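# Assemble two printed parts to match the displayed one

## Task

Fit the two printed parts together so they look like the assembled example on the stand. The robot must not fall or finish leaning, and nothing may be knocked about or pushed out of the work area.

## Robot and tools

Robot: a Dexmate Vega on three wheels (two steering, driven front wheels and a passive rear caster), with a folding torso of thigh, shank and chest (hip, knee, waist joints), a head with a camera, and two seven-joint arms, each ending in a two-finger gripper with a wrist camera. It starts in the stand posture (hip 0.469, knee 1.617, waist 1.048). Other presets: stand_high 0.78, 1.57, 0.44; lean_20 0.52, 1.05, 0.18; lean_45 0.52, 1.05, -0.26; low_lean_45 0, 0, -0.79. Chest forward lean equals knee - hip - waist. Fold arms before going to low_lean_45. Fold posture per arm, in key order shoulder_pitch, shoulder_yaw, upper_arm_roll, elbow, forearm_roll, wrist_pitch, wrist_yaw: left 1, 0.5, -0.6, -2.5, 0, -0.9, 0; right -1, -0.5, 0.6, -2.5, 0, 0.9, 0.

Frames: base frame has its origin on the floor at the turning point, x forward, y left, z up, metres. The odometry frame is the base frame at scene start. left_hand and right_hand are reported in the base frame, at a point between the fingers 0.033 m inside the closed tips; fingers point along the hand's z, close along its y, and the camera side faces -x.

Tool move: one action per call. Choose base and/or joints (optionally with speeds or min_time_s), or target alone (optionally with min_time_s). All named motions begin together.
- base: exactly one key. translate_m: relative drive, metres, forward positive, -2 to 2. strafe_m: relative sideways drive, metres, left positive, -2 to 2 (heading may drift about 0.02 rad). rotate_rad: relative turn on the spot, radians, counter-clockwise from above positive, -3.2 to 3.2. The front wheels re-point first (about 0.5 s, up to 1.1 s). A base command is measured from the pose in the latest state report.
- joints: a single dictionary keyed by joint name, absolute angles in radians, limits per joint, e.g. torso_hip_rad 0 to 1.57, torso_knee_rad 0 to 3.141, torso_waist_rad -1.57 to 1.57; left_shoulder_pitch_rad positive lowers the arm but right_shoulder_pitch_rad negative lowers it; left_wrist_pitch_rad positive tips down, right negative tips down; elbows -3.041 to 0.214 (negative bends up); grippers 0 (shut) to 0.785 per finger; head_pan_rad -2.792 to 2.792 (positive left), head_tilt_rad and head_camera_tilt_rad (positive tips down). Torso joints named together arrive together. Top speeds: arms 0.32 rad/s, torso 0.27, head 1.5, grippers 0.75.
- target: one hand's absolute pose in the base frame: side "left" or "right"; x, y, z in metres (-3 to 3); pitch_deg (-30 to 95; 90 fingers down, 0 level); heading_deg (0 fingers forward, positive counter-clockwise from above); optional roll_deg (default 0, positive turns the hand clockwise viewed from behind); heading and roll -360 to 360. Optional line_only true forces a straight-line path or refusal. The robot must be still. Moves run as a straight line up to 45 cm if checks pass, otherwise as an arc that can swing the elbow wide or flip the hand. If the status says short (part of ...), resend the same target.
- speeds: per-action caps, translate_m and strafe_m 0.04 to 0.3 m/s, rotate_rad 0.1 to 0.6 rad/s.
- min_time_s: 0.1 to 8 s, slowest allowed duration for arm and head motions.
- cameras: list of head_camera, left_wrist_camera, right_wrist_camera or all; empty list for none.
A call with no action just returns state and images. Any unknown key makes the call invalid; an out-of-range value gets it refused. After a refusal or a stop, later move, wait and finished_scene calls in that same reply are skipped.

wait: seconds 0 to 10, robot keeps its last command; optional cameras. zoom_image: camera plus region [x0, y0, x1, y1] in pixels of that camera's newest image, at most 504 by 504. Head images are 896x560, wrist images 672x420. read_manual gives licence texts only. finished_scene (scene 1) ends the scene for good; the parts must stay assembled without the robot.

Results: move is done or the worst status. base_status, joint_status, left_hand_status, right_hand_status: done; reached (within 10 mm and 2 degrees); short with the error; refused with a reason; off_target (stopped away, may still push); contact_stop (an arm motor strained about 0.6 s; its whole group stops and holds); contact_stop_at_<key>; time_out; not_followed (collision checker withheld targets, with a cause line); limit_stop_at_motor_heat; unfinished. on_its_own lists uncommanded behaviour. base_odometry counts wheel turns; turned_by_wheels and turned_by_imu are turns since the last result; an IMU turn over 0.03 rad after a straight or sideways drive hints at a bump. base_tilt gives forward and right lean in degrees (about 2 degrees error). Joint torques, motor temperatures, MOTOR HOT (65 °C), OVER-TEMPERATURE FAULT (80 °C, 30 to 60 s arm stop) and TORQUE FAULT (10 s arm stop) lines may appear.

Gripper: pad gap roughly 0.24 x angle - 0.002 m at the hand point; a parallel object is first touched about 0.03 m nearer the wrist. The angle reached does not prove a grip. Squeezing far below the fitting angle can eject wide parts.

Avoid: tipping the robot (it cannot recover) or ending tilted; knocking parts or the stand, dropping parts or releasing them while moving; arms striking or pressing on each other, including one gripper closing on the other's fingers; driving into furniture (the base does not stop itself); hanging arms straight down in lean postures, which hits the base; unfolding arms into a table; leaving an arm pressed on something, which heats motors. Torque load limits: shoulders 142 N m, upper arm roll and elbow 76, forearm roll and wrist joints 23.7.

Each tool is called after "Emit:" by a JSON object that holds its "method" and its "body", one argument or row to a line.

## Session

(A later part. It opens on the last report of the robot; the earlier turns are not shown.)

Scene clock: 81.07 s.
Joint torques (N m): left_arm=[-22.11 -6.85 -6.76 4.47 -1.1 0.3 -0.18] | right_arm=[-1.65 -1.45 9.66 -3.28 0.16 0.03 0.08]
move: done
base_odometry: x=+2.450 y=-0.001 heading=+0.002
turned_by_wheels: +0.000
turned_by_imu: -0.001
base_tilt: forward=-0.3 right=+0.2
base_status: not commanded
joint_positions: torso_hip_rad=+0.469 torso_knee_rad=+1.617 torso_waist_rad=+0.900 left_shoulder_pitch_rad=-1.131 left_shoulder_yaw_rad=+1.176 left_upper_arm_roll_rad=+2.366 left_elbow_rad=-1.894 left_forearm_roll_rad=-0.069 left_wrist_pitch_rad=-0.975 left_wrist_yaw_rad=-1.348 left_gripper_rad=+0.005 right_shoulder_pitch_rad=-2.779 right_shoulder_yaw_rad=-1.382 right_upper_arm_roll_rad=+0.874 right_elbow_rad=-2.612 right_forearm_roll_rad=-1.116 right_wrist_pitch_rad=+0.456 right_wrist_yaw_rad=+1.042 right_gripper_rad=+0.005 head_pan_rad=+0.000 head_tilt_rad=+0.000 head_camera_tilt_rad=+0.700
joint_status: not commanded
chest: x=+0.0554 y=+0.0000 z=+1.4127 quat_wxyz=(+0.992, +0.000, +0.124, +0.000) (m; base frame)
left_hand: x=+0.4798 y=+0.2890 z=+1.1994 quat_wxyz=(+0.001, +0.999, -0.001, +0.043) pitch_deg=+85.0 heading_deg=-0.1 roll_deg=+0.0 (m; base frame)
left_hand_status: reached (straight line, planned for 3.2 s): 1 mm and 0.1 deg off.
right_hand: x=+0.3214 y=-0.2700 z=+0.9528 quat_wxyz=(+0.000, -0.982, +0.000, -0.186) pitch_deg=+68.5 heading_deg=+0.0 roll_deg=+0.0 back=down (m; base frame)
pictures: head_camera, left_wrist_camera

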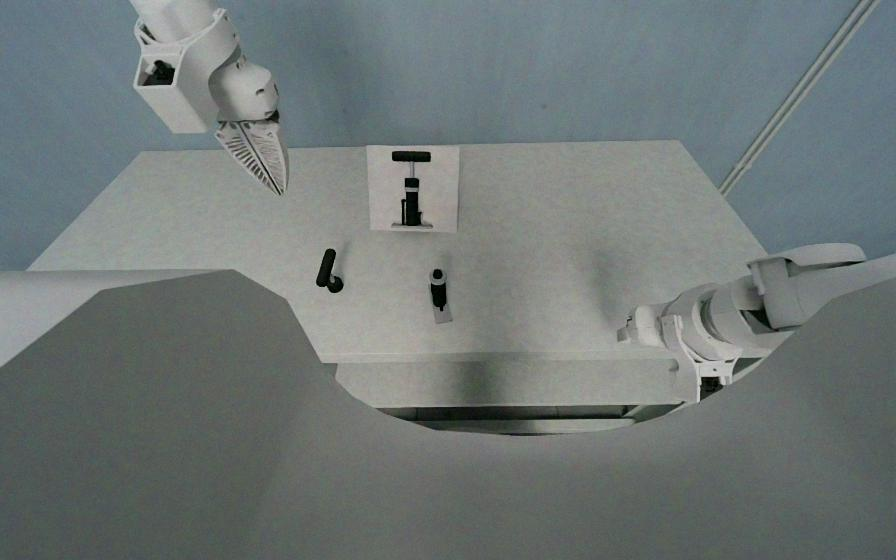

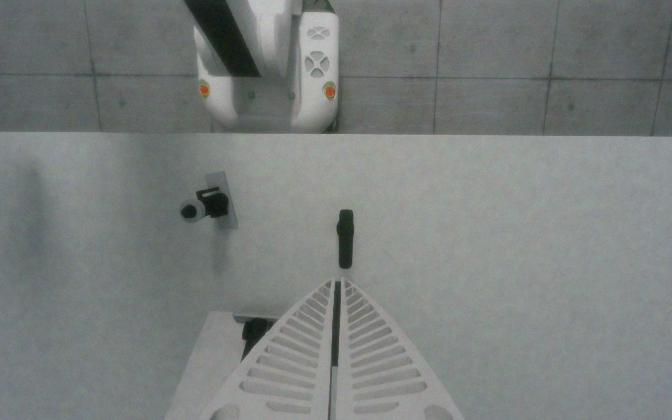

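Emit:
{"method": "zoom_image", "body": {
  "camera": "left_wrist_camera",
  "region": [160, 150, 280, 240]
}}

Emit:
{"method": "zoom_image", "body": {
  "camera": "left_wrist_camera",
  "region": [290, 190, 410, 290]
}}

Scaled by 4.200 from the camera's 672x420 image, which has a finer 960x600 frame.

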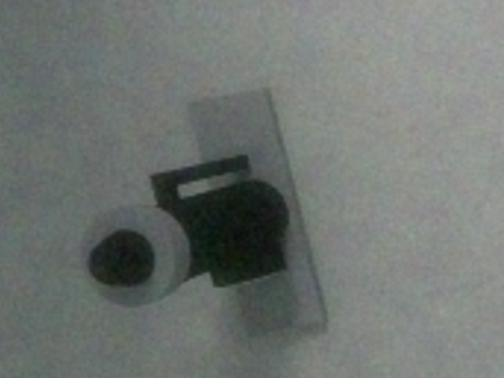

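Scaled by 4.200 from the camera's 672x420 image, which has a finer 960x600 frame.

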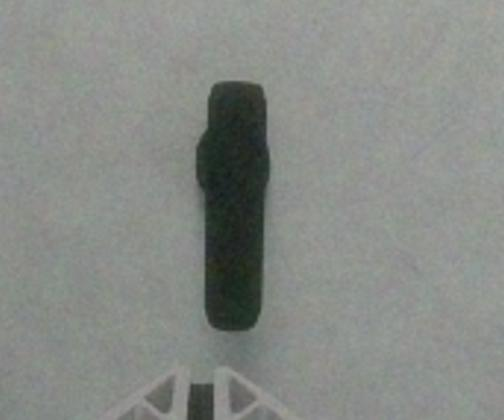

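Emit:
{"method": "move", "body": {
  "target": {"side": "left", "x": 0.525, "y": 0.297, "z": 1.08, "pitch_deg": 90, "heading_deg": 0, "line_only": true},
  "cameras": ["head_camera", "left_wrist_camera"]
}}

Scene clock: 88.63 s.
Joint torques (N m): left_arm=[-10.4 -5.72 -9.3 2.71 -0.57 -0.59 0.69] | right_arm=[-3.07 -1.12 9.34 -3.37 -0.13 -0.91 0.42]
move: done
base_odometry: x=+2.450 y=-0.001 heading=+0.002
turned_by_wheels: +0.000
turned_by_imu: -0.002
base_tilt: forward=-0.3 right=+0.2
base_status: not commanded
joint_positions: torso_hip_rad=+0.469 torso_knee_rad=+1.617 torso_waist_rad=+0.900 left_shoulder_pitch_rad=-0.749 left_shoulder_yaw_rad=+1.006 left_upper_arm_roll_rad=+2.265 left_elbow_rad=-1.607 left_forearm_roll_rad=+0.208 left_wrist_pitch_rad=-1.032 left_wrist_yaw_rad=-1.040 left_gripper_rad=+0.005 right_shoulder_pitch_rad=-2.779 right_shoulder_yaw_rad=-1.382 right_upper_arm_roll_rad=+0.874 right_elbow_rad=-2.612 right_forearm_roll_rad=-1.116 right_wrist_pitch_rad=+0.456 right_wrist_yaw_rad=+1.042 right_gripper_rad=+0.005 head_pan_rad=+0.000 head_tilt_rad=+0.000 head_camera_tilt_rad=+0.700
joint_status: not commanded
chest: x=+0.0554 y=+0.0000 z=+1.4127 quat_wxyz=(+0.992, +0.000, +0.124, +0.000) (m; base frame)
left_hand: x=+0.5246 y=+0.2971 z=+1.0815 quat_wxyz=(+0.000, +1.000, +0.000, +0.001) pitch_deg=+89.9 heading_deg=+0.0 roll_deg=+0.0 (m; base frame)
left_hand_status: reached (straight line, planned for 1.5 s): 2 mm and 0.1 deg off.
right_hand: x=+0.3214 y=-0.2700 z=+0.9528 quat_wxyz=(+0.000, -0.982, +0.000, -0.186) pitch_deg=+68.5 heading_deg=+0.0 roll_deg=+0.0 back=down (m; base frame)
pictures: head_camera, left_wrist_camera

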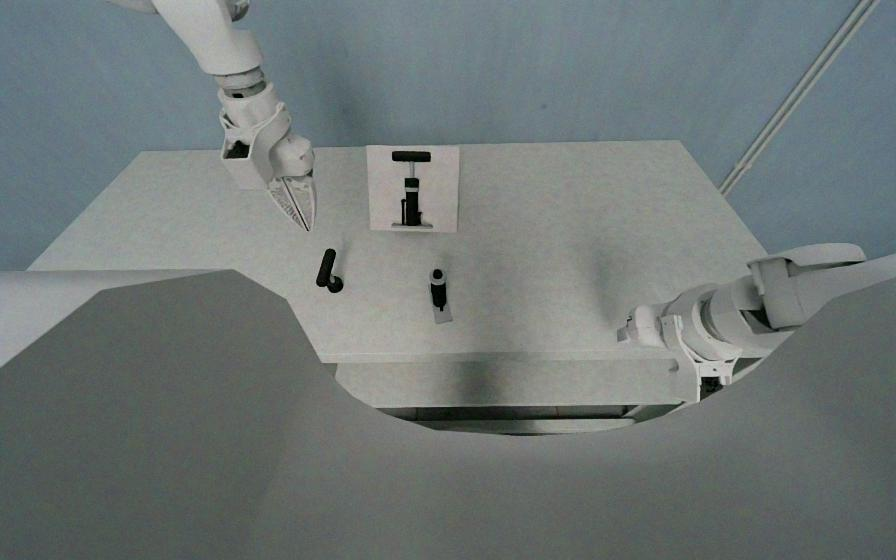

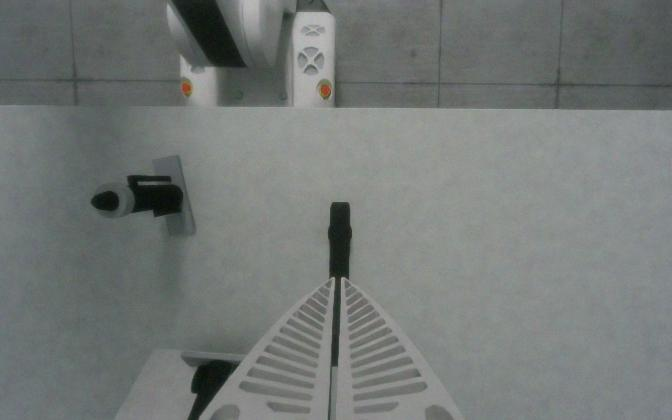

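Emit:
{"method": "zoom_image", "body": {
  "camera": "left_wrist_camera",
  "region": [280, 190, 400, 290]
}}

Emit:
{"method": "zoom_image", "body": {
  "camera": "left_wrist_camera",
  "region": [80, 140, 210, 250]
}}

Scaled by 4.200 from the camera's 672x420 image, which has a finer 960x600 frame.

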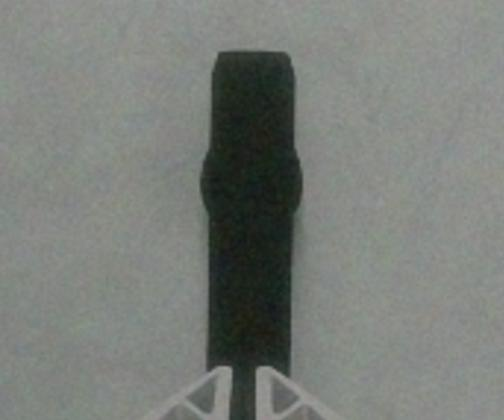

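Scaled by 3.877 from the camera's 672x420 image, which has a finer 960x600 frame.

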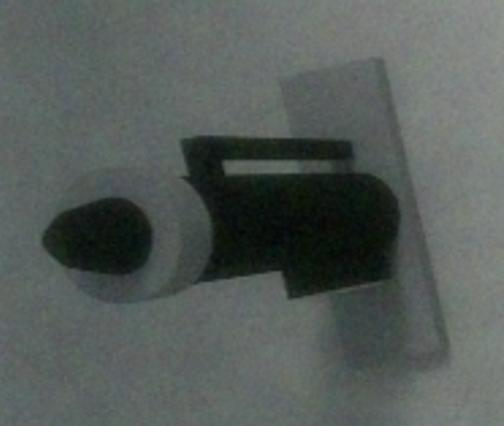

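Emit:
{"method": "move", "body": {
  "joints": {"left_gripper_rad": 0.25},
  "cameras": []
}}

Emit:
{"method": "move", "body": {
  "target": {"side": "left", "x": 0.53, "y": 0.2977, "z": 1.01, "pitch_deg": 90, "heading_deg": -1, "line_only": true},
  "cameras": ["head_camera", "left_wrist_camera"]
}}

Scene clock: 91.87 s.
Joint torques (N m): left_arm=[-11.89 -3.42 -8.58 2.37 -0.27 -0.13 0.44] | right_arm=[-1.67 -1.53 8.49 -4 -0.37 -0.15 0]
move: done
base_odometry: x=+2.450 y=-0.001 heading=+0.002
turned_by_wheels: +0.000
turned_by_imu: -0.001
base_tilt: forward=-0.2 right=+0.2
base_status: not commanded
joint_positions: torso_hip_rad=+0.469 torso_knee_rad=+1.617 torso_waist_rad=+0.900 left_shoulder_pitch_rad=-0.744 left_shoulder_yaw_rad=+1.004 left_upper_arm_roll_rad=+2.263 left_elbow_rad=-1.603 left_forearm_roll_rad=+0.211 left_wrist_pitch_rad=-1.033 left_wrist_yaw_rad=-1.037 left_gripper_rad=+0.250 right_shoulder_pitch_rad=-2.779 right_shoulder_yaw_rad=-1.382 right_upper_arm_roll_rad=+0.874 right_elbow_rad=-2.612 right_forearm_roll_rad=-1.116 right_wrist_pitch_rad=+0.456 right_wrist_yaw_rad=+1.042 right_gripper_rad=+0.005 head_pan_rad=+0.000 head_tilt_rad=+0.000 head_camera_tilt_rad=+0.700
joint_status: all done
chest: x=+0.0554 y=+0.0000 z=+1.4127 quat_wxyz=(+0.992, +0.000, +0.124, +0.000) (m; base frame)
left_hand: x=+0.5249 y=+0.2971 z=+1.0800 quat_wxyz=(+0.000, +1.000, +0.000, +0.000) pitch_deg=+90.0 heading_deg=+0.0 roll_deg=+0.0 (m; base frame)
right_hand: x=+0.3214 y=-0.2700 z=+0.9528 quat_wxyz=(+0.000, -0.982, +0.000, -0.186) pitch_deg=+68.5 heading_deg=+0.0 roll_deg=+0.0 back=down (m; base frame)
pictures: none
No camera images: "cameras" was empty.

Scene clock: 94.13 s.
Joint torques (N m): left_arm=[-13.32 -4.39 -10.73 4.15 -0.25 0.91 0.09] | right_arm=[-3.54 -2.09 10.14 -3.41 -0.16 -0.03 0.29]
move: done
base_odometry: x=+2.450 y=-0.001 heading=+0.002
turned_by_wheels: +0.000
turned_by_imu: -0.001
base_tilt: forward=-0.4 right=+0.2
base_status: not commanded
joint_positions: torso_hip_rad=+0.469 torso_knee_rad=+1.617 torso_waist_rad=+0.900 left_shoulder_pitch_rad=-0.579 left_shoulder_yaw_rad=+0.984 left_upper_arm_roll_rad=+2.216 left_elbow_rad=-1.571 left_forearm_roll_rad=+0.406 left_wrist_pitch_rad=-0.983 left_wrist_yaw_rad=-0.883 left_gripper_rad=+0.250 right_shoulder_pitch_rad=-2.779 right_shoulder_yaw_rad=-1.382 right_upper_arm_roll_rad=+0.874 right_elbow_rad=-2.612 right_forearm_roll_rad=-1.116 right_wrist_pitch_rad=+0.456 right_wrist_yaw_rad=+1.042 right_gripper_rad=+0.005 head_pan_rad=+0.000 head_tilt_rad=+0.000 head_camera_tilt_rad=+0.700
joint_status: not commanded
chest: x=+0.0554 y=+0.0000 z=+1.4127 quat_wxyz=(+0.992, +0.000, +0.124, +0.000) (m; base frame)
left_hand: x=+0.5298 y=+0.2978 z=+1.0115 quat_wxyz=(+0.000, +1.000, -0.008, +0.000) pitch_deg=+90.0 heading_deg=-1.0 roll_deg=+0.0 (m; base frame)
left_hand_status: reached (straight line, planned for 1.0 s): 2 mm and 0.0 deg off.
right_hand: x=+0.3214 y=-0.2700 z=+0.9528 quat_wxyz=(+0.000, -0.982, +0.000, -0.186) pitch_deg=+68.5 heading_deg=+0.0 roll_deg=+0.0 back=down (m; base frame)
pictures: head_camera, left_wrist_camera

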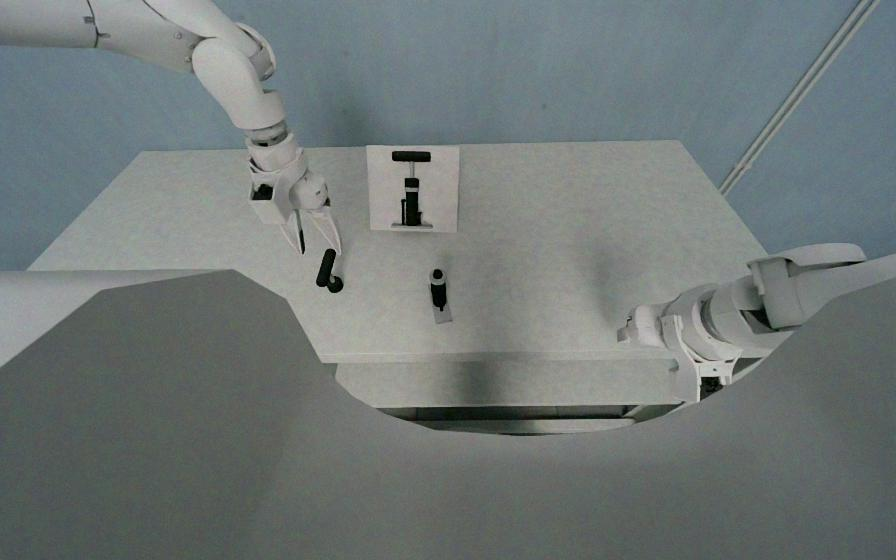

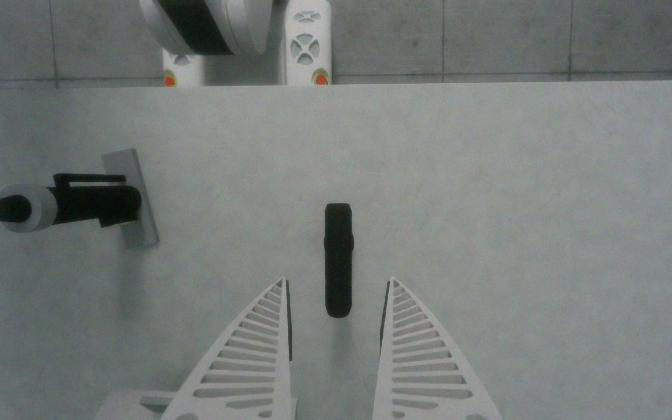

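Emit:
{"method": "zoom_image", "body": {
  "camera": "head_camera",
  "region": [240, 170, 380, 310]
}}

Emit:
{"method": "zoom_image", "body": {
  "camera": "left_wrist_camera",
  "region": [260, 180, 420, 340]
}}

Scaled by 3.600 from the camera's 896x560 image, which has a finer 960x600 frame.

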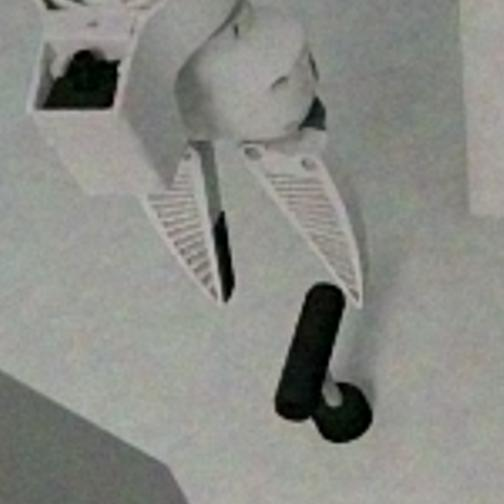

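Scaled by 3.150 from the camera's 672x420 image, which has a finer 960x600 frame.

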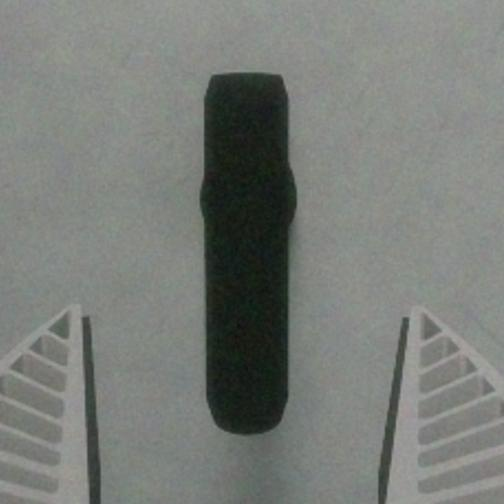

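Emit:
{"method": "move", "body": {
  "target": {"side": "left", "x": 0.529, "y": 0.2975, "z": 0.945, "pitch_deg": 90, "heading_deg": -1, "line_only": true},
  "cameras": ["head_camera", "left_wrist_camera"]
}}

Scene clock: 97.40 s.
Joint torques (N m): left_arm=[-12.04 -6.27 -8.63 2.14 0.08 -0.13 0.46] | right_arm=[-1.92 -1.7 9.3 -3.52 0.31 -0.11 0.06]
move: done
base_odometry: x=+2.450 y=-0.001 heading=+0.002
turned_by_wheels: +0.000
turned_by_imu: -0.001
base_tilt: forward=-0.3 right=+0.2
base_status: not commanded
joint_positions: torso_hip_rad=+0.469 torso_knee_rad=+1.617 torso_waist_rad=+0.900 left_shoulder_pitch_rad=-0.438 left_shoulder_yaw_rad=+0.952 left_upper_arm_roll_rad=+2.198 left_elbow_rad=-1.533 left_forearm_roll_rad=+0.550 left_wrist_pitch_rad=-0.906 left_wrist_yaw_rad=-0.760 left_gripper_rad=+0.250 right_shoulder_pitch_rad=-2.779 right_shoulder_yaw_rad=-1.382 right_upper_arm_roll_rad=+0.874 right_elbow_rad=-2.612 right_forearm_roll_rad=-1.116 right_wrist_pitch_rad=+0.456 right_wrist_yaw_rad=+1.042 right_gripper_rad=+0.005 head_pan_rad=+0.000 head_tilt_rad=+0.000 head_camera_tilt_rad=+0.700
joint_status: not commanded
chest: x=+0.0554 y=+0.0000 z=+1.4127 quat_wxyz=(+0.992, +0.000, +0.124, +0.000) (m; base frame)
left_hand: x=+0.5290 y=+0.2977 z=+0.9472 quat_wxyz=(+0.000, +1.000, -0.009, +0.000) pitch_deg=+90.0 heading_deg=-1.0 roll_deg=+0.0 (m; base frame)
left_hand_status: reached (straight line, planned for 0.8 s): 2 mm and 0.0 deg off.
right_hand: x=+0.3214 y=-0.2700 z=+0.9528 quat_wxyz=(+0.000, -0.982, +0.000, -0.186) pitch_deg=+68.5 heading_deg=+0.0 roll_deg=+0.0 back=down (m; base frame)
pictures: head_camera, left_wrist_camera

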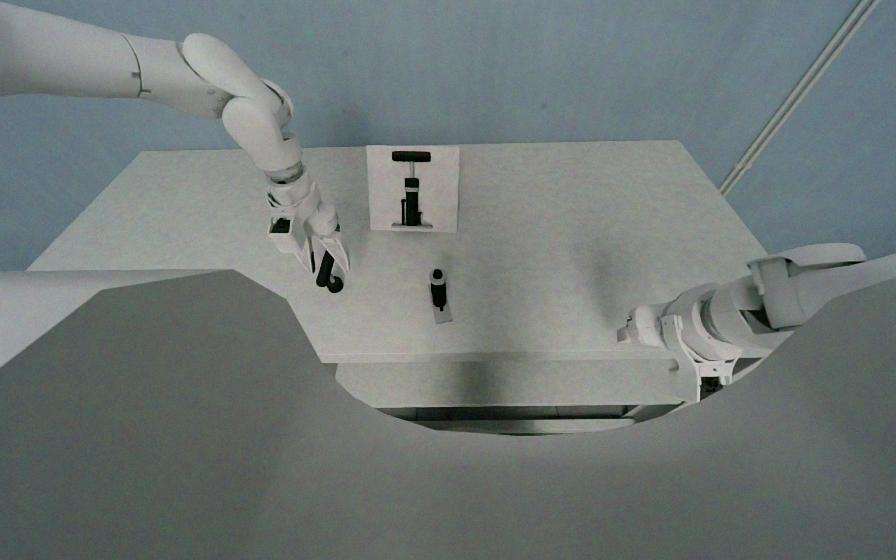

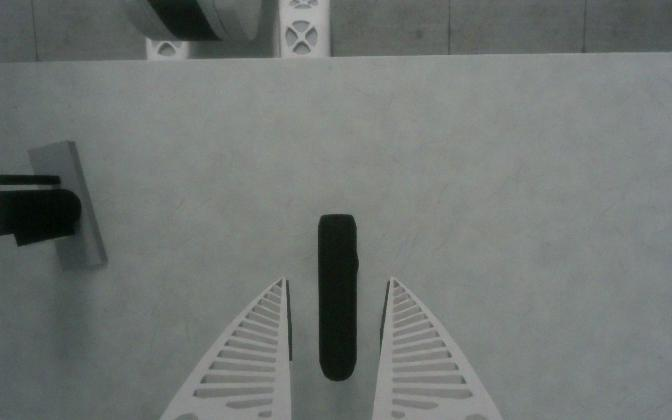

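Emit:
{"method": "zoom_image", "body": {
  "camera": "head_camera",
  "region": [250, 190, 370, 310]
}}

Emit:
{"method": "zoom_image", "body": {
  "camera": "left_wrist_camera",
  "region": [260, 190, 430, 400]
}}

Scaled by 4.200 from the camera's 896x560 image, which has a finer 960x600 frame.

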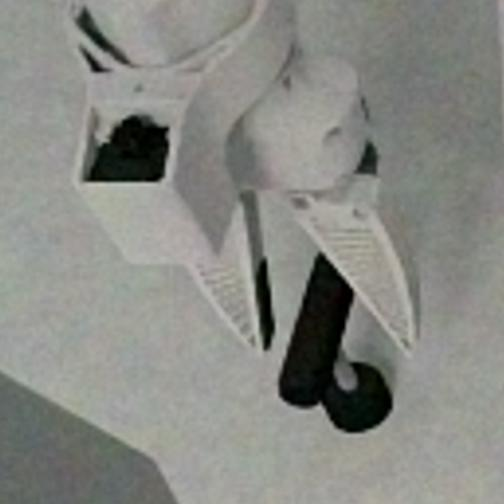

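Scaled by 2.400 from the camera's 672x420 image, which has a finer 960x600 frame.

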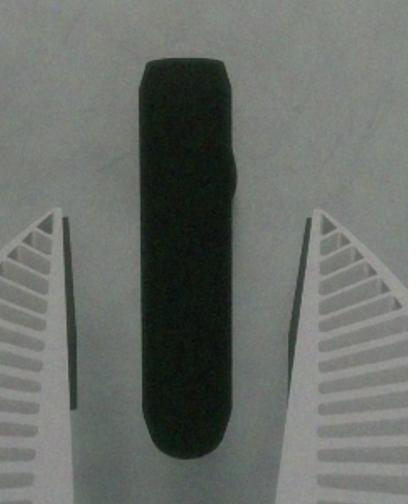

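Emit:
{"method": "move", "body": {
  "joints": {"left_gripper_rad": 0.06},
  "cameras": ["head_camera", "left_wrist_camera"]
}}

Scene clock: 99.53 s.
Joint torques (N m): left_arm=[-13.14 -4.03 -9.82 2.95 -0.53 -0.62 0.23] | right_arm=[-3.17 -2.52 9.84 -5.1 -0.27 -0.32 0.13]
move: done
base_odometry: x=+2.450 y=-0.001 heading=+0.002
turned_by_wheels: +0.000
turned_by_imu: -0.001
base_tilt: forward=-0.3 right=+0.1
base_status: not commanded
joint_positions: torso_hip_rad=+0.469 torso_knee_rad=+1.617 torso_waist_rad=+0.900 left_shoulder_pitch_rad=-0.434 left_shoulder_yaw_rad=+0.951 left_upper_arm_roll_rad=+2.198 left_elbow_rad=-1.531 left_forearm_roll_rad=+0.554 left_wrist_pitch_rad=-0.904 left_wrist_yaw_rad=-0.756 left_gripper_rad=+0.060 right_shoulder_pitch_rad=-2.779 right_shoulder_yaw_rad=-1.382 right_upper_arm_roll_rad=+0.874 right_elbow_rad=-2.612 right_forearm_roll_rad=-1.116 right_wrist_pitch_rad=+0.456 right_wrist_yaw_rad=+1.042 right_gripper_rad=+0.005 head_pan_rad=+0.000 head_tilt_rad=+0.000 head_camera_tilt_rad=+0.700
joint_status: all done
chest: x=+0.0554 y=+0.0000 z=+1.4127 quat_wxyz=(+0.992, +0.000, +0.124, +0.000) (m; base frame)
left_hand: x=+0.5289 y=+0.2976 z=+0.9450 quat_wxyz=(+0.000, +1.000, -0.009, +0.000) pitch_deg=+90.0 heading_deg=-1.0 roll_deg=+0.0 (m; base frame)
right_hand: x=+0.3214 y=-0.2700 z=+0.9528 quat_wxyz=(+0.000, -0.982, +0.000, -0.186) pitch_deg=+68.5 heading_deg=+0.0 roll_deg=+0.0 back=down (m; base frame)
pictures: head_camera, left_wrist_camera

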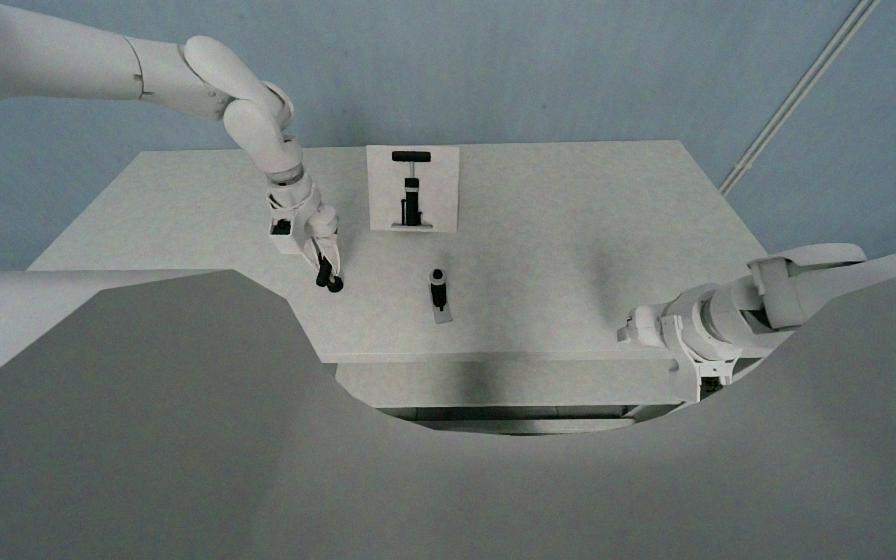

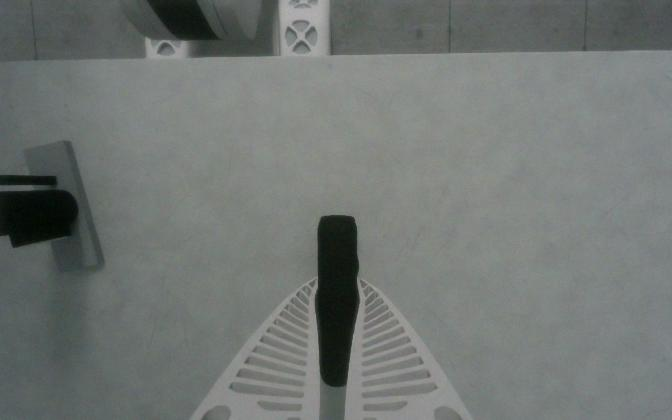

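Emit:
{"method": "zoom_image", "body": {
  "camera": "left_wrist_camera",
  "region": [260, 200, 420, 400]
}}

Emit:
{"method": "zoom_image", "body": {
  "camera": "head_camera",
  "region": [250, 190, 370, 310]
}}

Scaled by 2.520 from the camera's 672x420 image, which has a finer 960x600 frame.

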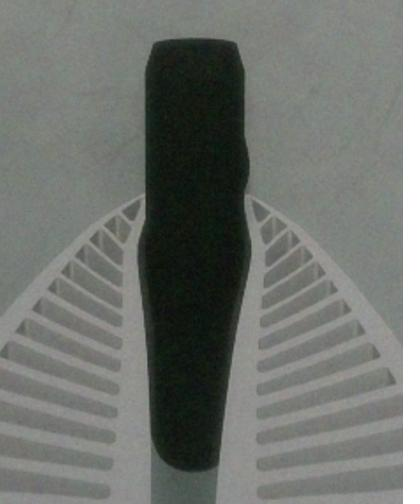

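Scaled by 4.200 from the camera's 896x560 image, which has a finer 960x600 frame.

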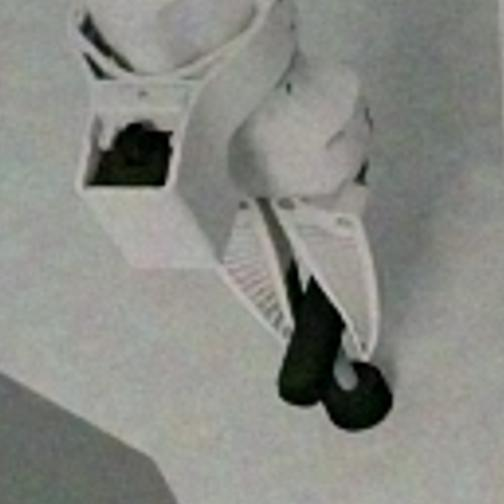

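Emit:
{"method": "move", "body": {
  "joints": {"left_gripper_rad": 0.03},
  "cameras": []
}}

Emit:
{"method": "move", "body": {
  "target": {"side": "left", "x": 0.529, "y": 0.2976, "z": 0.985, "pitch_deg": 90, "heading_deg": -1, "line_only": true},
  "cameras": ["head_camera", "left_wrist_camera"]
}}

Scene clock: 101.77 s.
Joint torques (N m): left_arm=[-13.82 -3.19 -8.52 3.14 -0.21 -1.01 0.38] | right_arm=[-1.43 -4.39 9.09 -4.1 0 -0.62 0.13]
move: done
base_odometry: x=+2.450 y=-0.001 heading=+0.002
turned_by_wheels: +0.000
turned_by_imu: -0.001
base_tilt: forward=-0.3 right=+0.1
base_status: not commanded
joint_positions: torso_hip_rad=+0.469 torso_knee_rad=+1.617 torso_waist_rad=+0.900 left_shoulder_pitch_rad=-0.434 left_shoulder_yaw_rad=+0.951 left_upper_arm_roll_rad=+2.198 left_elbow_rad=-1.531 left_forearm_roll_rad=+0.554 left_wrist_pitch_rad=-0.904 left_wrist_yaw_rad=-0.756 left_gripper_rad=+0.030 right_shoulder_pitch_rad=-2.779 right_shoulder_yaw_rad=-1.382 right_upper_arm_roll_rad=+0.874 right_elbow_rad=-2.612 right_forearm_roll_rad=-1.116 right_wrist_pitch_rad=+0.456 right_wrist_yaw_rad=+1.042 right_gripper_rad=+0.005 head_pan_rad=+0.000 head_tilt_rad=+0.000 head_camera_tilt_rad=+0.700
joint_status: all done
chest: x=+0.0554 y=+0.0000 z=+1.4127 quat_wxyz=(+0.992, +0.000, +0.124, +0.000) (m; base frame)
left_hand: x=+0.5289 y=+0.2976 z=+0.9450 quat_wxyz=(+0.000, +1.000, -0.009, +0.000) pitch_deg=+90.0 heading_deg=-1.0 roll_deg=+0.0 (m; base frame)
right_hand: x=+0.3214 y=-0.2700 z=+0.9528 quat_wxyz=(+0.000, -0.982, +0.000, -0.186) pitch_deg=+68.5 heading_deg=+0.0 roll_deg=+0.0 back=down (m; base frame)
pictures: none
No camera images: "cameras" was empty.

Scene clock: 103.43 s.
Joint torques (N m): left_arm=[-26.82 -1.73 -6.78 2.33 -0.73 -0.02 -0.5] | right_arm=[-1.29 -1.47 9.92 -3.54 0.08 -1.15 0.18]
move: done
base_odometry: x=+2.450 y=-0.001 heading=+0.002
turned_by_wheels: +0.000
turned_by_imu: +0.000
base_tilt: forward=-0.2 right=+0.3
base_status: not commanded
joint_positions: torso_hip_rad=+0.469 torso_knee_rad=+1.617 torso_waist_rad=+0.900 left_shoulder_pitch_rad=-0.515 left_shoulder_yaw_rad=+0.976 left_upper_arm_roll_rad=+2.204 left_elbow_rad=-1.562 left_forearm_roll_rad=+0.474 left_wrist_pitch_rad=-0.948 left_wrist_yaw_rad=-0.830 left_gripper_rad=+0.030 right_shoulder_pitch_rad=-2.779 right_shoulder_yaw_rad=-1.382 right_upper_arm_roll_rad=+0.874 right_elbow_rad=-2.612 right_forearm_roll_rad=-1.116 right_wrist_pitch_rad=+0.456 right_wrist_yaw_rad=+1.042 right_gripper_rad=+0.005 head_pan_rad=+0.000 head_tilt_rad=+0.000 head_camera_tilt_rad=+0.700
joint_status: not commanded
chest: x=+0.0554 y=+0.0000 z=+1.4127 quat_wxyz=(+0.992, +0.000, +0.124, +0.000) (m; base frame)
left_hand: x=+0.5289 y=+0.2976 z=+0.9826 quat_wxyz=(+0.000, +1.000, -0.009, +0.000) pitch_deg=+90.0 heading_deg=-1.0 roll_deg=+0.0 (m; base frame)
left_hand_status: reached (straight line, planned for 0.6 s): 2 mm and 0.0 deg off.
right_hand: x=+0.3214 y=-0.2700 z=+0.9528 quat_wxyz=(+0.000, -0.982, +0.000, -0.186) pitch_deg=+68.5 heading_deg=+0.0 roll_deg=+0.0 back=down (m; base frame)
pictures: head_camera, left_wrist_camera

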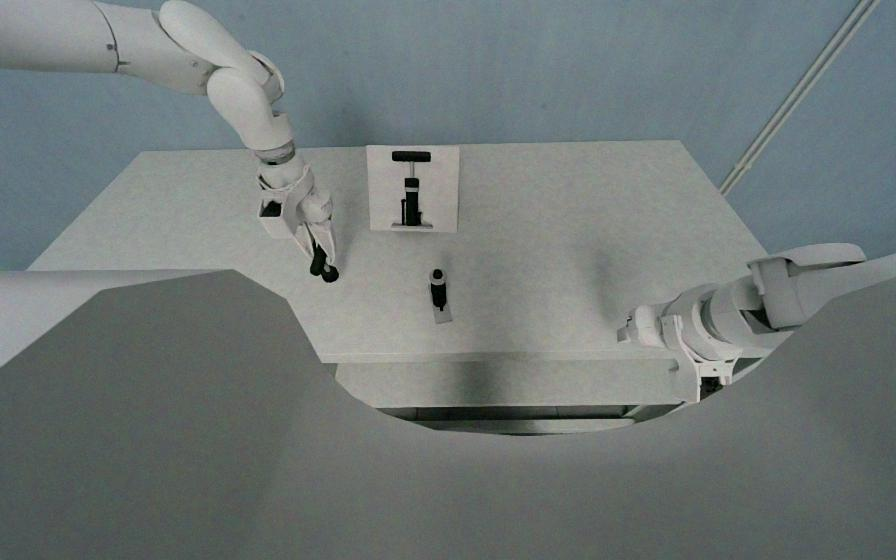

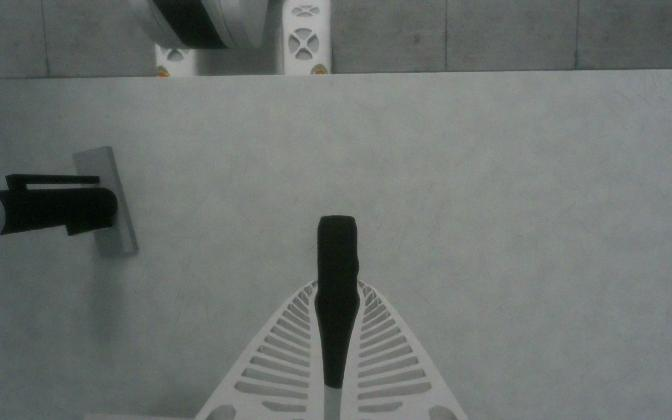

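Emit:
{"method": "move", "body": {
  "target": {"side": "left", "x": 0.54, "y": 0.25, "z": 1.10, "pitch_deg": 90, "heading_deg": -1, "line_only": true},
  "cameras": []
}}

Emit:
{"method": "move", "body": {
  "target": {"side": "left", "x": 0.55, "y": 0.17, "z": 1.10, "pitch_deg": 90, "heading_deg": 11, "line_only": true},
  "cameras": ["head_camera", "left_wrist_camera"]
}}

Scene clock: 111.33 s.
Joint torques (N m): left_arm=[-25.27 -5.82 -7.02 3.06 -0.73 0.12 -0.28] | right_arm=[-1.76 -1.48 9.03 -4.85 -0.19 -0.87 -0.12]
move: done
base_odometry: x=+2.450 y=-0.001 heading=+0.002
turned_by_wheels: +0.000
turned_by_imu: -0.002
base_tilt: forward=-0.3 right=+0.3
base_status: not commanded
joint_positions: torso_hip_rad=+0.469 torso_knee_rad=+1.617 torso_waist_rad=+0.900 left_shoulder_pitch_rad=-0.736 left_shoulder_yaw_rad=+0.880 left_upper_arm_roll_rad=+2.229 left_elbow_rad=-1.569 left_forearm_roll_rad=+0.095 left_wrist_pitch_rad=-0.988 left_wrist_yaw_rad=-1.091 left_gripper_rad=+0.030 right_shoulder_pitch_rad=-2.779 right_shoulder_yaw_rad=-1.382 right_upper_arm_roll_rad=+0.874 right_elbow_rad=-2.612 right_forearm_roll_rad=-1.116 right_wrist_pitch_rad=+0.456 right_wrist_yaw_rad=+1.042 right_gripper_rad=+0.005 head_pan_rad=+0.000 head_tilt_rad=+0.000 head_camera_tilt_rad=+0.700
joint_status: not commanded
chest: x=+0.0554 y=+0.0000 z=+1.4127 quat_wxyz=(+0.992, +0.000, +0.124, +0.000) (m; base frame)
left_hand: x=+0.5398 y=+0.2505 z=+1.0984 quat_wxyz=(+0.000, +1.000, -0.009, +0.000) pitch_deg=+90.0 heading_deg=-1.0 roll_deg=+0.0 (m; base frame)
left_hand_status: reached (straight line, planned for 1.5 s): 2 mm and 0.0 deg off.
right_hand: x=+0.3214 y=-0.2700 z=+0.9528 quat_wxyz=(+0.000, -0.982, +0.000, -0.186) pitch_deg=+68.5 heading_deg=+0.0 roll_deg=+0.0 back=down (m; base frame)
pictures: none
No camera images: "cameras" was empty.

Scene clock: 114.23 s.
Joint torques (N m): left_arm=[-13.13 -2.41 -10.02 3.73 -0.83 0.85 -0.23] | right_arm=[-1.37 -0.15 10.01 -4.54 -0.42 0.01 0.19]
move: done
base_odometry: x=+2.450 y=-0.001 heading=+0.002
turned_by_wheels: +0.000
turned_by_imu: -0.001
base_tilt: forward=-0.3 right=+0.2
base_status: not commanded
joint_positions: torso_hip_rad=+0.469 torso_knee_rad=+1.617 torso_waist_rad=+0.900 left_shoulder_pitch_rad=-0.735 left_shoulder_yaw_rad=+0.715 left_upper_arm_roll_rad=+2.229 left_elbow_rad=-1.626 left_forearm_roll_rad=-0.124 left_wrist_pitch_rad=-0.613 left_wrist_yaw_rad=-1.172 left_gripper_rad=+0.030 right_shoulder_pitch_rad=-2.779 right_shoulder_yaw_rad=-1.382 right_upper_arm_roll_rad=+0.874 right_elbow_rad=-2.612 right_forearm_roll_rad=-1.116 right_wrist_pitch_rad=+0.456 right_wrist_yaw_rad=+1.042 right_gripper_rad=+0.005 head_pan_rad=+0.000 head_tilt_rad=+0.000 head_camera_tilt_rad=+0.700
joint_status: not commanded
chest: x=+0.0554 y=+0.0000 z=+1.4127 quat_wxyz=(+0.992, +0.000, +0.124, +0.000) (m; base frame)
left_hand: x=+0.5500 y=+0.1711 z=+1.1000 quat_wxyz=(+0.000, +0.996, +0.095, +0.000) pitch_deg=+90.0 heading_deg=+10.9 roll_deg=+0.0 (m; base frame)
left_hand_status: reached (straight line, planned for 1.5 s): 1 mm and 0.1 deg off.
right_hand: x=+0.3214 y=-0.2700 z=+0.9528 quat_wxyz=(+0.000, -0.982, +0.000, -0.186) pitch_deg=+68.5 heading_deg=+0.0 roll_deg=+0.0 back=down (m; base frame)
pictures: head_camera, left_wrist_camera

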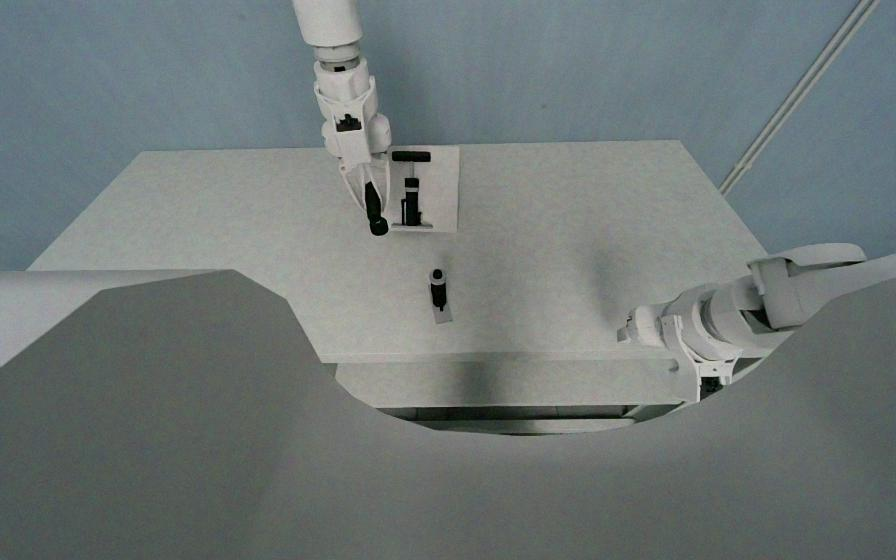

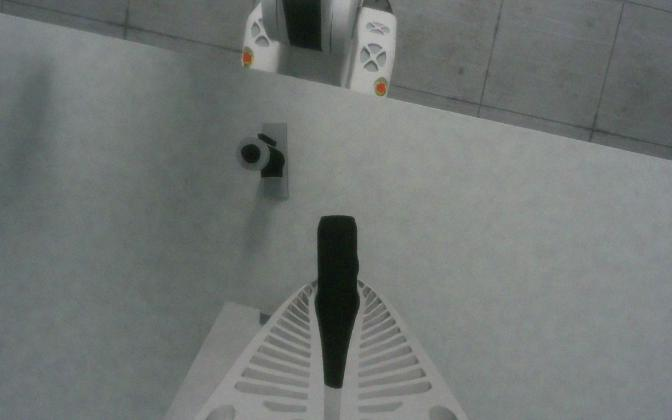

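Emit:
{"method": "zoom_image", "body": {
  "camera": "left_wrist_camera",
  "region": [215, 110, 315, 210]
}}

Emit:
{"method": "zoom_image", "body": {
  "camera": "head_camera",
  "region": [320, 120, 470, 340]
}}

Scaled by 5.040 from the camera's 672x420 image, which has a finer 960x600 frame.

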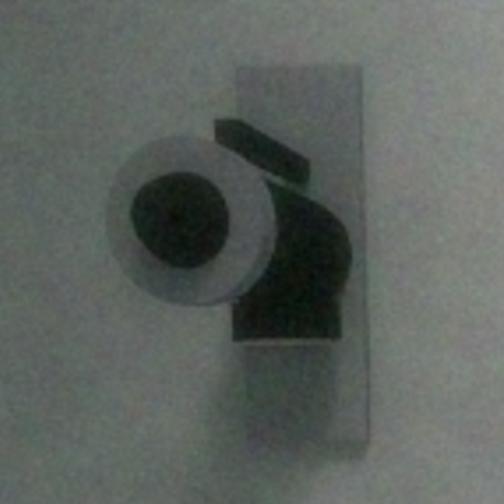

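Scaled by 2.291 from the camera's 896x560 image, which has a finer 960x600 frame.

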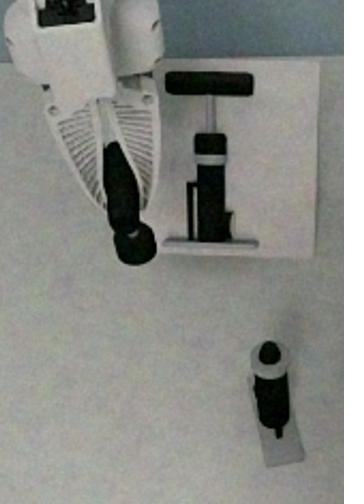

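Emit:
{"method": "move", "body": {
  "target": {"side": "left", "x": 0.4715, "y": 0.054, "z": 1.10, "pitch_deg": 90, "heading_deg": 11, "line_only": true},
  "cameras": ["head_camera", "left_wrist_camera", "right_wrist_camera"]
}}

Scene clock: 120.67 s.
Joint torques (N m): left_arm=[-26.15 -0.23 -11.12 4.1 -0.36 0.95 0.12] | right_arm=[-0.97 -1.43 10.19 -3 -0.16 0.3 0.05]
move: done
base_odometry: x=+2.450 y=-0.001 heading=+0.002
turned_by_wheels: +0.000
turned_by_imu: -0.002
base_tilt: forward=-0.2 right=+0.1
base_status: not commanded
joint_positions: torso_hip_rad=+0.469 torso_knee_rad=+1.617 torso_waist_rad=+0.900 left_shoulder_pitch_rad=-0.777 left_shoulder_yaw_rad=+0.557 left_upper_arm_roll_rad=+2.162 left_elbow_rad=-1.949 left_forearm_roll_rad=-0.259 left_wrist_pitch_rad=-0.175 left_wrist_yaw_rad=-1.153 left_gripper_rad=+0.030 right_shoulder_pitch_rad=-2.779 right_shoulder_yaw_rad=-1.382 right_upper_arm_roll_rad=+0.874 right_elbow_rad=-2.612 right_forearm_roll_rad=-1.116 right_wrist_pitch_rad=+0.456 right_wrist_yaw_rad=+1.042 right_gripper_rad=+0.005 head_pan_rad=+0.000 head_tilt_rad=+0.000 head_camera_tilt_rad=+0.700
joint_status: not commanded
chest: x=+0.0554 y=+0.0000 z=+1.4127 quat_wxyz=(+0.992, +0.000, +0.124, +0.000) (m; base frame)
left_hand: x=+0.4723 y=+0.0552 z=+1.0998 quat_wxyz=(+0.000, +0.995, +0.096, +0.000) pitch_deg=+90.0 heading_deg=+11.0 roll_deg=+0.0 (m; base frame)
left_hand_status: reached (straight line, planned for 1.7 s): 1 mm and 0.0 deg off.
right_hand: x=+0.3214 y=-0.2700 z=+0.9528 quat_wxyz=(+0.000, -0.982, +0.000, -0.186) pitch_deg=+68.5 heading_deg=+0.0 roll_deg=+0.0 back=down (m; base frame)
pictures: head_camera, left_wrist_camera, right_wrist_camera

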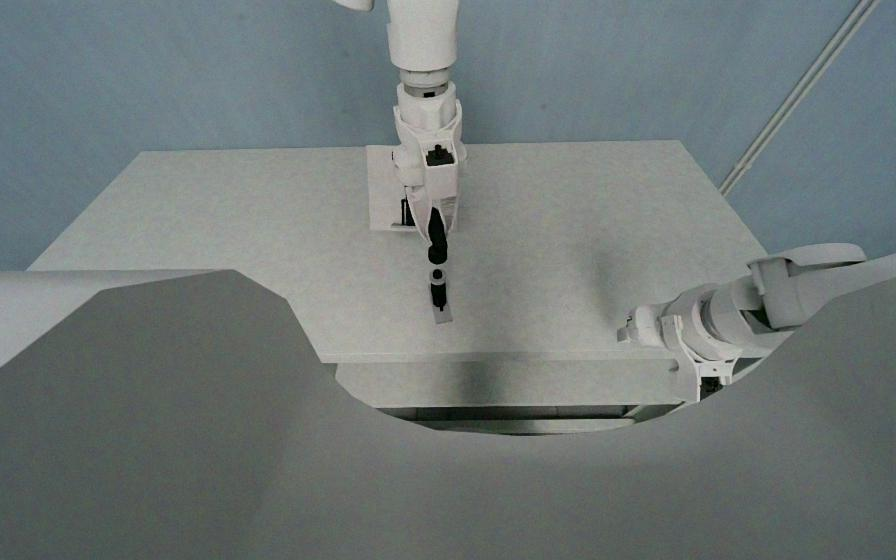

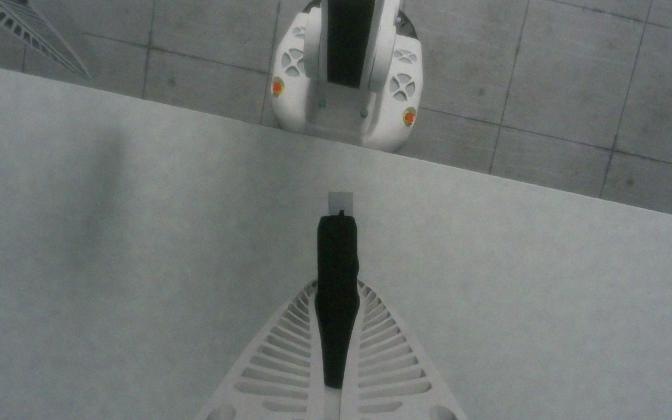

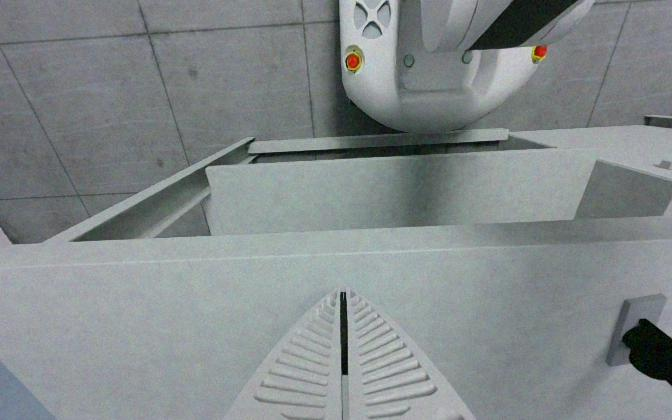

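Emit:
{"method": "zoom_image", "body": {
  "camera": "head_camera",
  "region": [390, 200, 490, 330]
}}

Emit:
{"method": "zoom_image", "body": {
  "camera": "left_wrist_camera",
  "region": [290, 170, 390, 270]
}}

Scaled by 3.877 from the camera's 896x560 image, which has a finer 960x600 frame.

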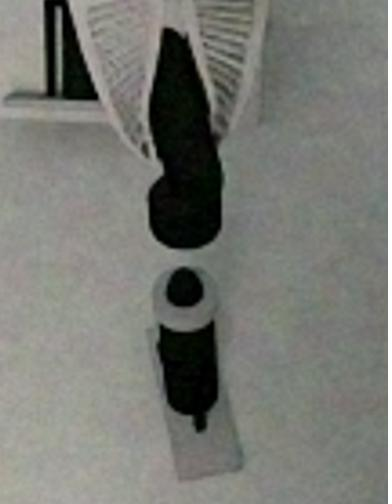

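Scaled by 5.040 from the camera's 672x420 image, which has a finer 960x600 frame.

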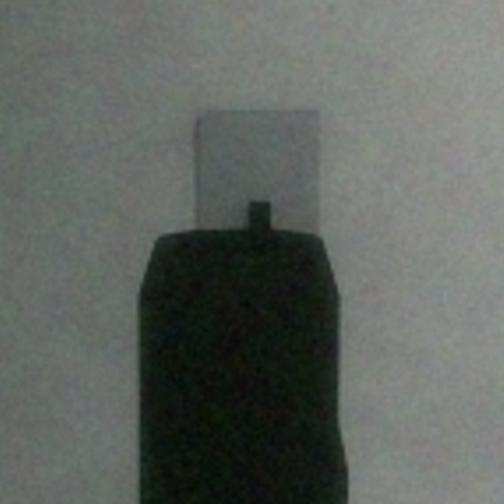

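Emit:
{"method": "move", "body": {
  "target": {"side": "right", "x": 0.37, "y": -0.15, "z": 1.07, "pitch_deg": 35, "heading_deg": 60, "line_only": true},
  "cameras": []
}}

Scene clock: 130.43 s.
Joint torques (N m): left_arm=[-25.26 -0.75 -9.39 2.82 -0.37 0.11 0.63] | right_arm=[8.03 -2.57 3.98 -1.72 0.09 -1.24 -0.25]
move: done
base_odometry: x=+2.450 y=-0.001 heading=+0.002
turned_by_wheels: +0.000
turned_by_imu: -0.003
base_tilt: forward=-0.3 right=+0.2
base_status: not commanded
joint_positions: torso_hip_rad=+0.469 torso_knee_rad=+1.617 torso_waist_rad=+0.900 left_shoulder_pitch_rad=-0.777 left_shoulder_yaw_rad=+0.555 left_upper_arm_roll_rad=+2.161 left_elbow_rad=-1.952 left_forearm_roll_rad=-0.260 left_wrist_pitch_rad=-0.170 left_wrist_yaw_rad=-1.152 left_gripper_rad=+0.030 right_shoulder_pitch_rad=-2.749 right_shoulder_yaw_rad=-1.132 right_upper_arm_roll_rad=+0.970 right_elbow_rad=-2.489 right_forearm_roll_rad=-2.280 right_wrist_pitch_rad=+0.314 right_wrist_yaw_rad=-0.508 right_gripper_rad=+0.005 head_pan_rad=+0.000 head_tilt_rad=+0.000 head_camera_tilt_rad=+0.700
joint_status: not commanded
chest: x=+0.0554 y=+0.0000 z=+1.4127 quat_wxyz=(+0.992, +0.000, +0.124, +0.000) (m; base frame)
left_hand: x=+0.4714 y=+0.0542 z=+1.0997 quat_wxyz=(+0.000, +0.995, +0.096, +0.000) pitch_deg=+90.0 heading_deg=+11.0 roll_deg=+0.0 (m; base frame)
right_hand: x=+0.3701 y=-0.1504 z=+1.0696 quat_wxyz=(+0.230, -0.770, -0.442, -0.399) pitch_deg=+35.1 heading_deg=+59.8 roll_deg=+0.1 back=down (m; base frame)
right_hand_status: reached (straight line, planned for 5.2 s): 1 mm and 0.3 deg off.
pictures: none
No camera images: "cameras" was empty.


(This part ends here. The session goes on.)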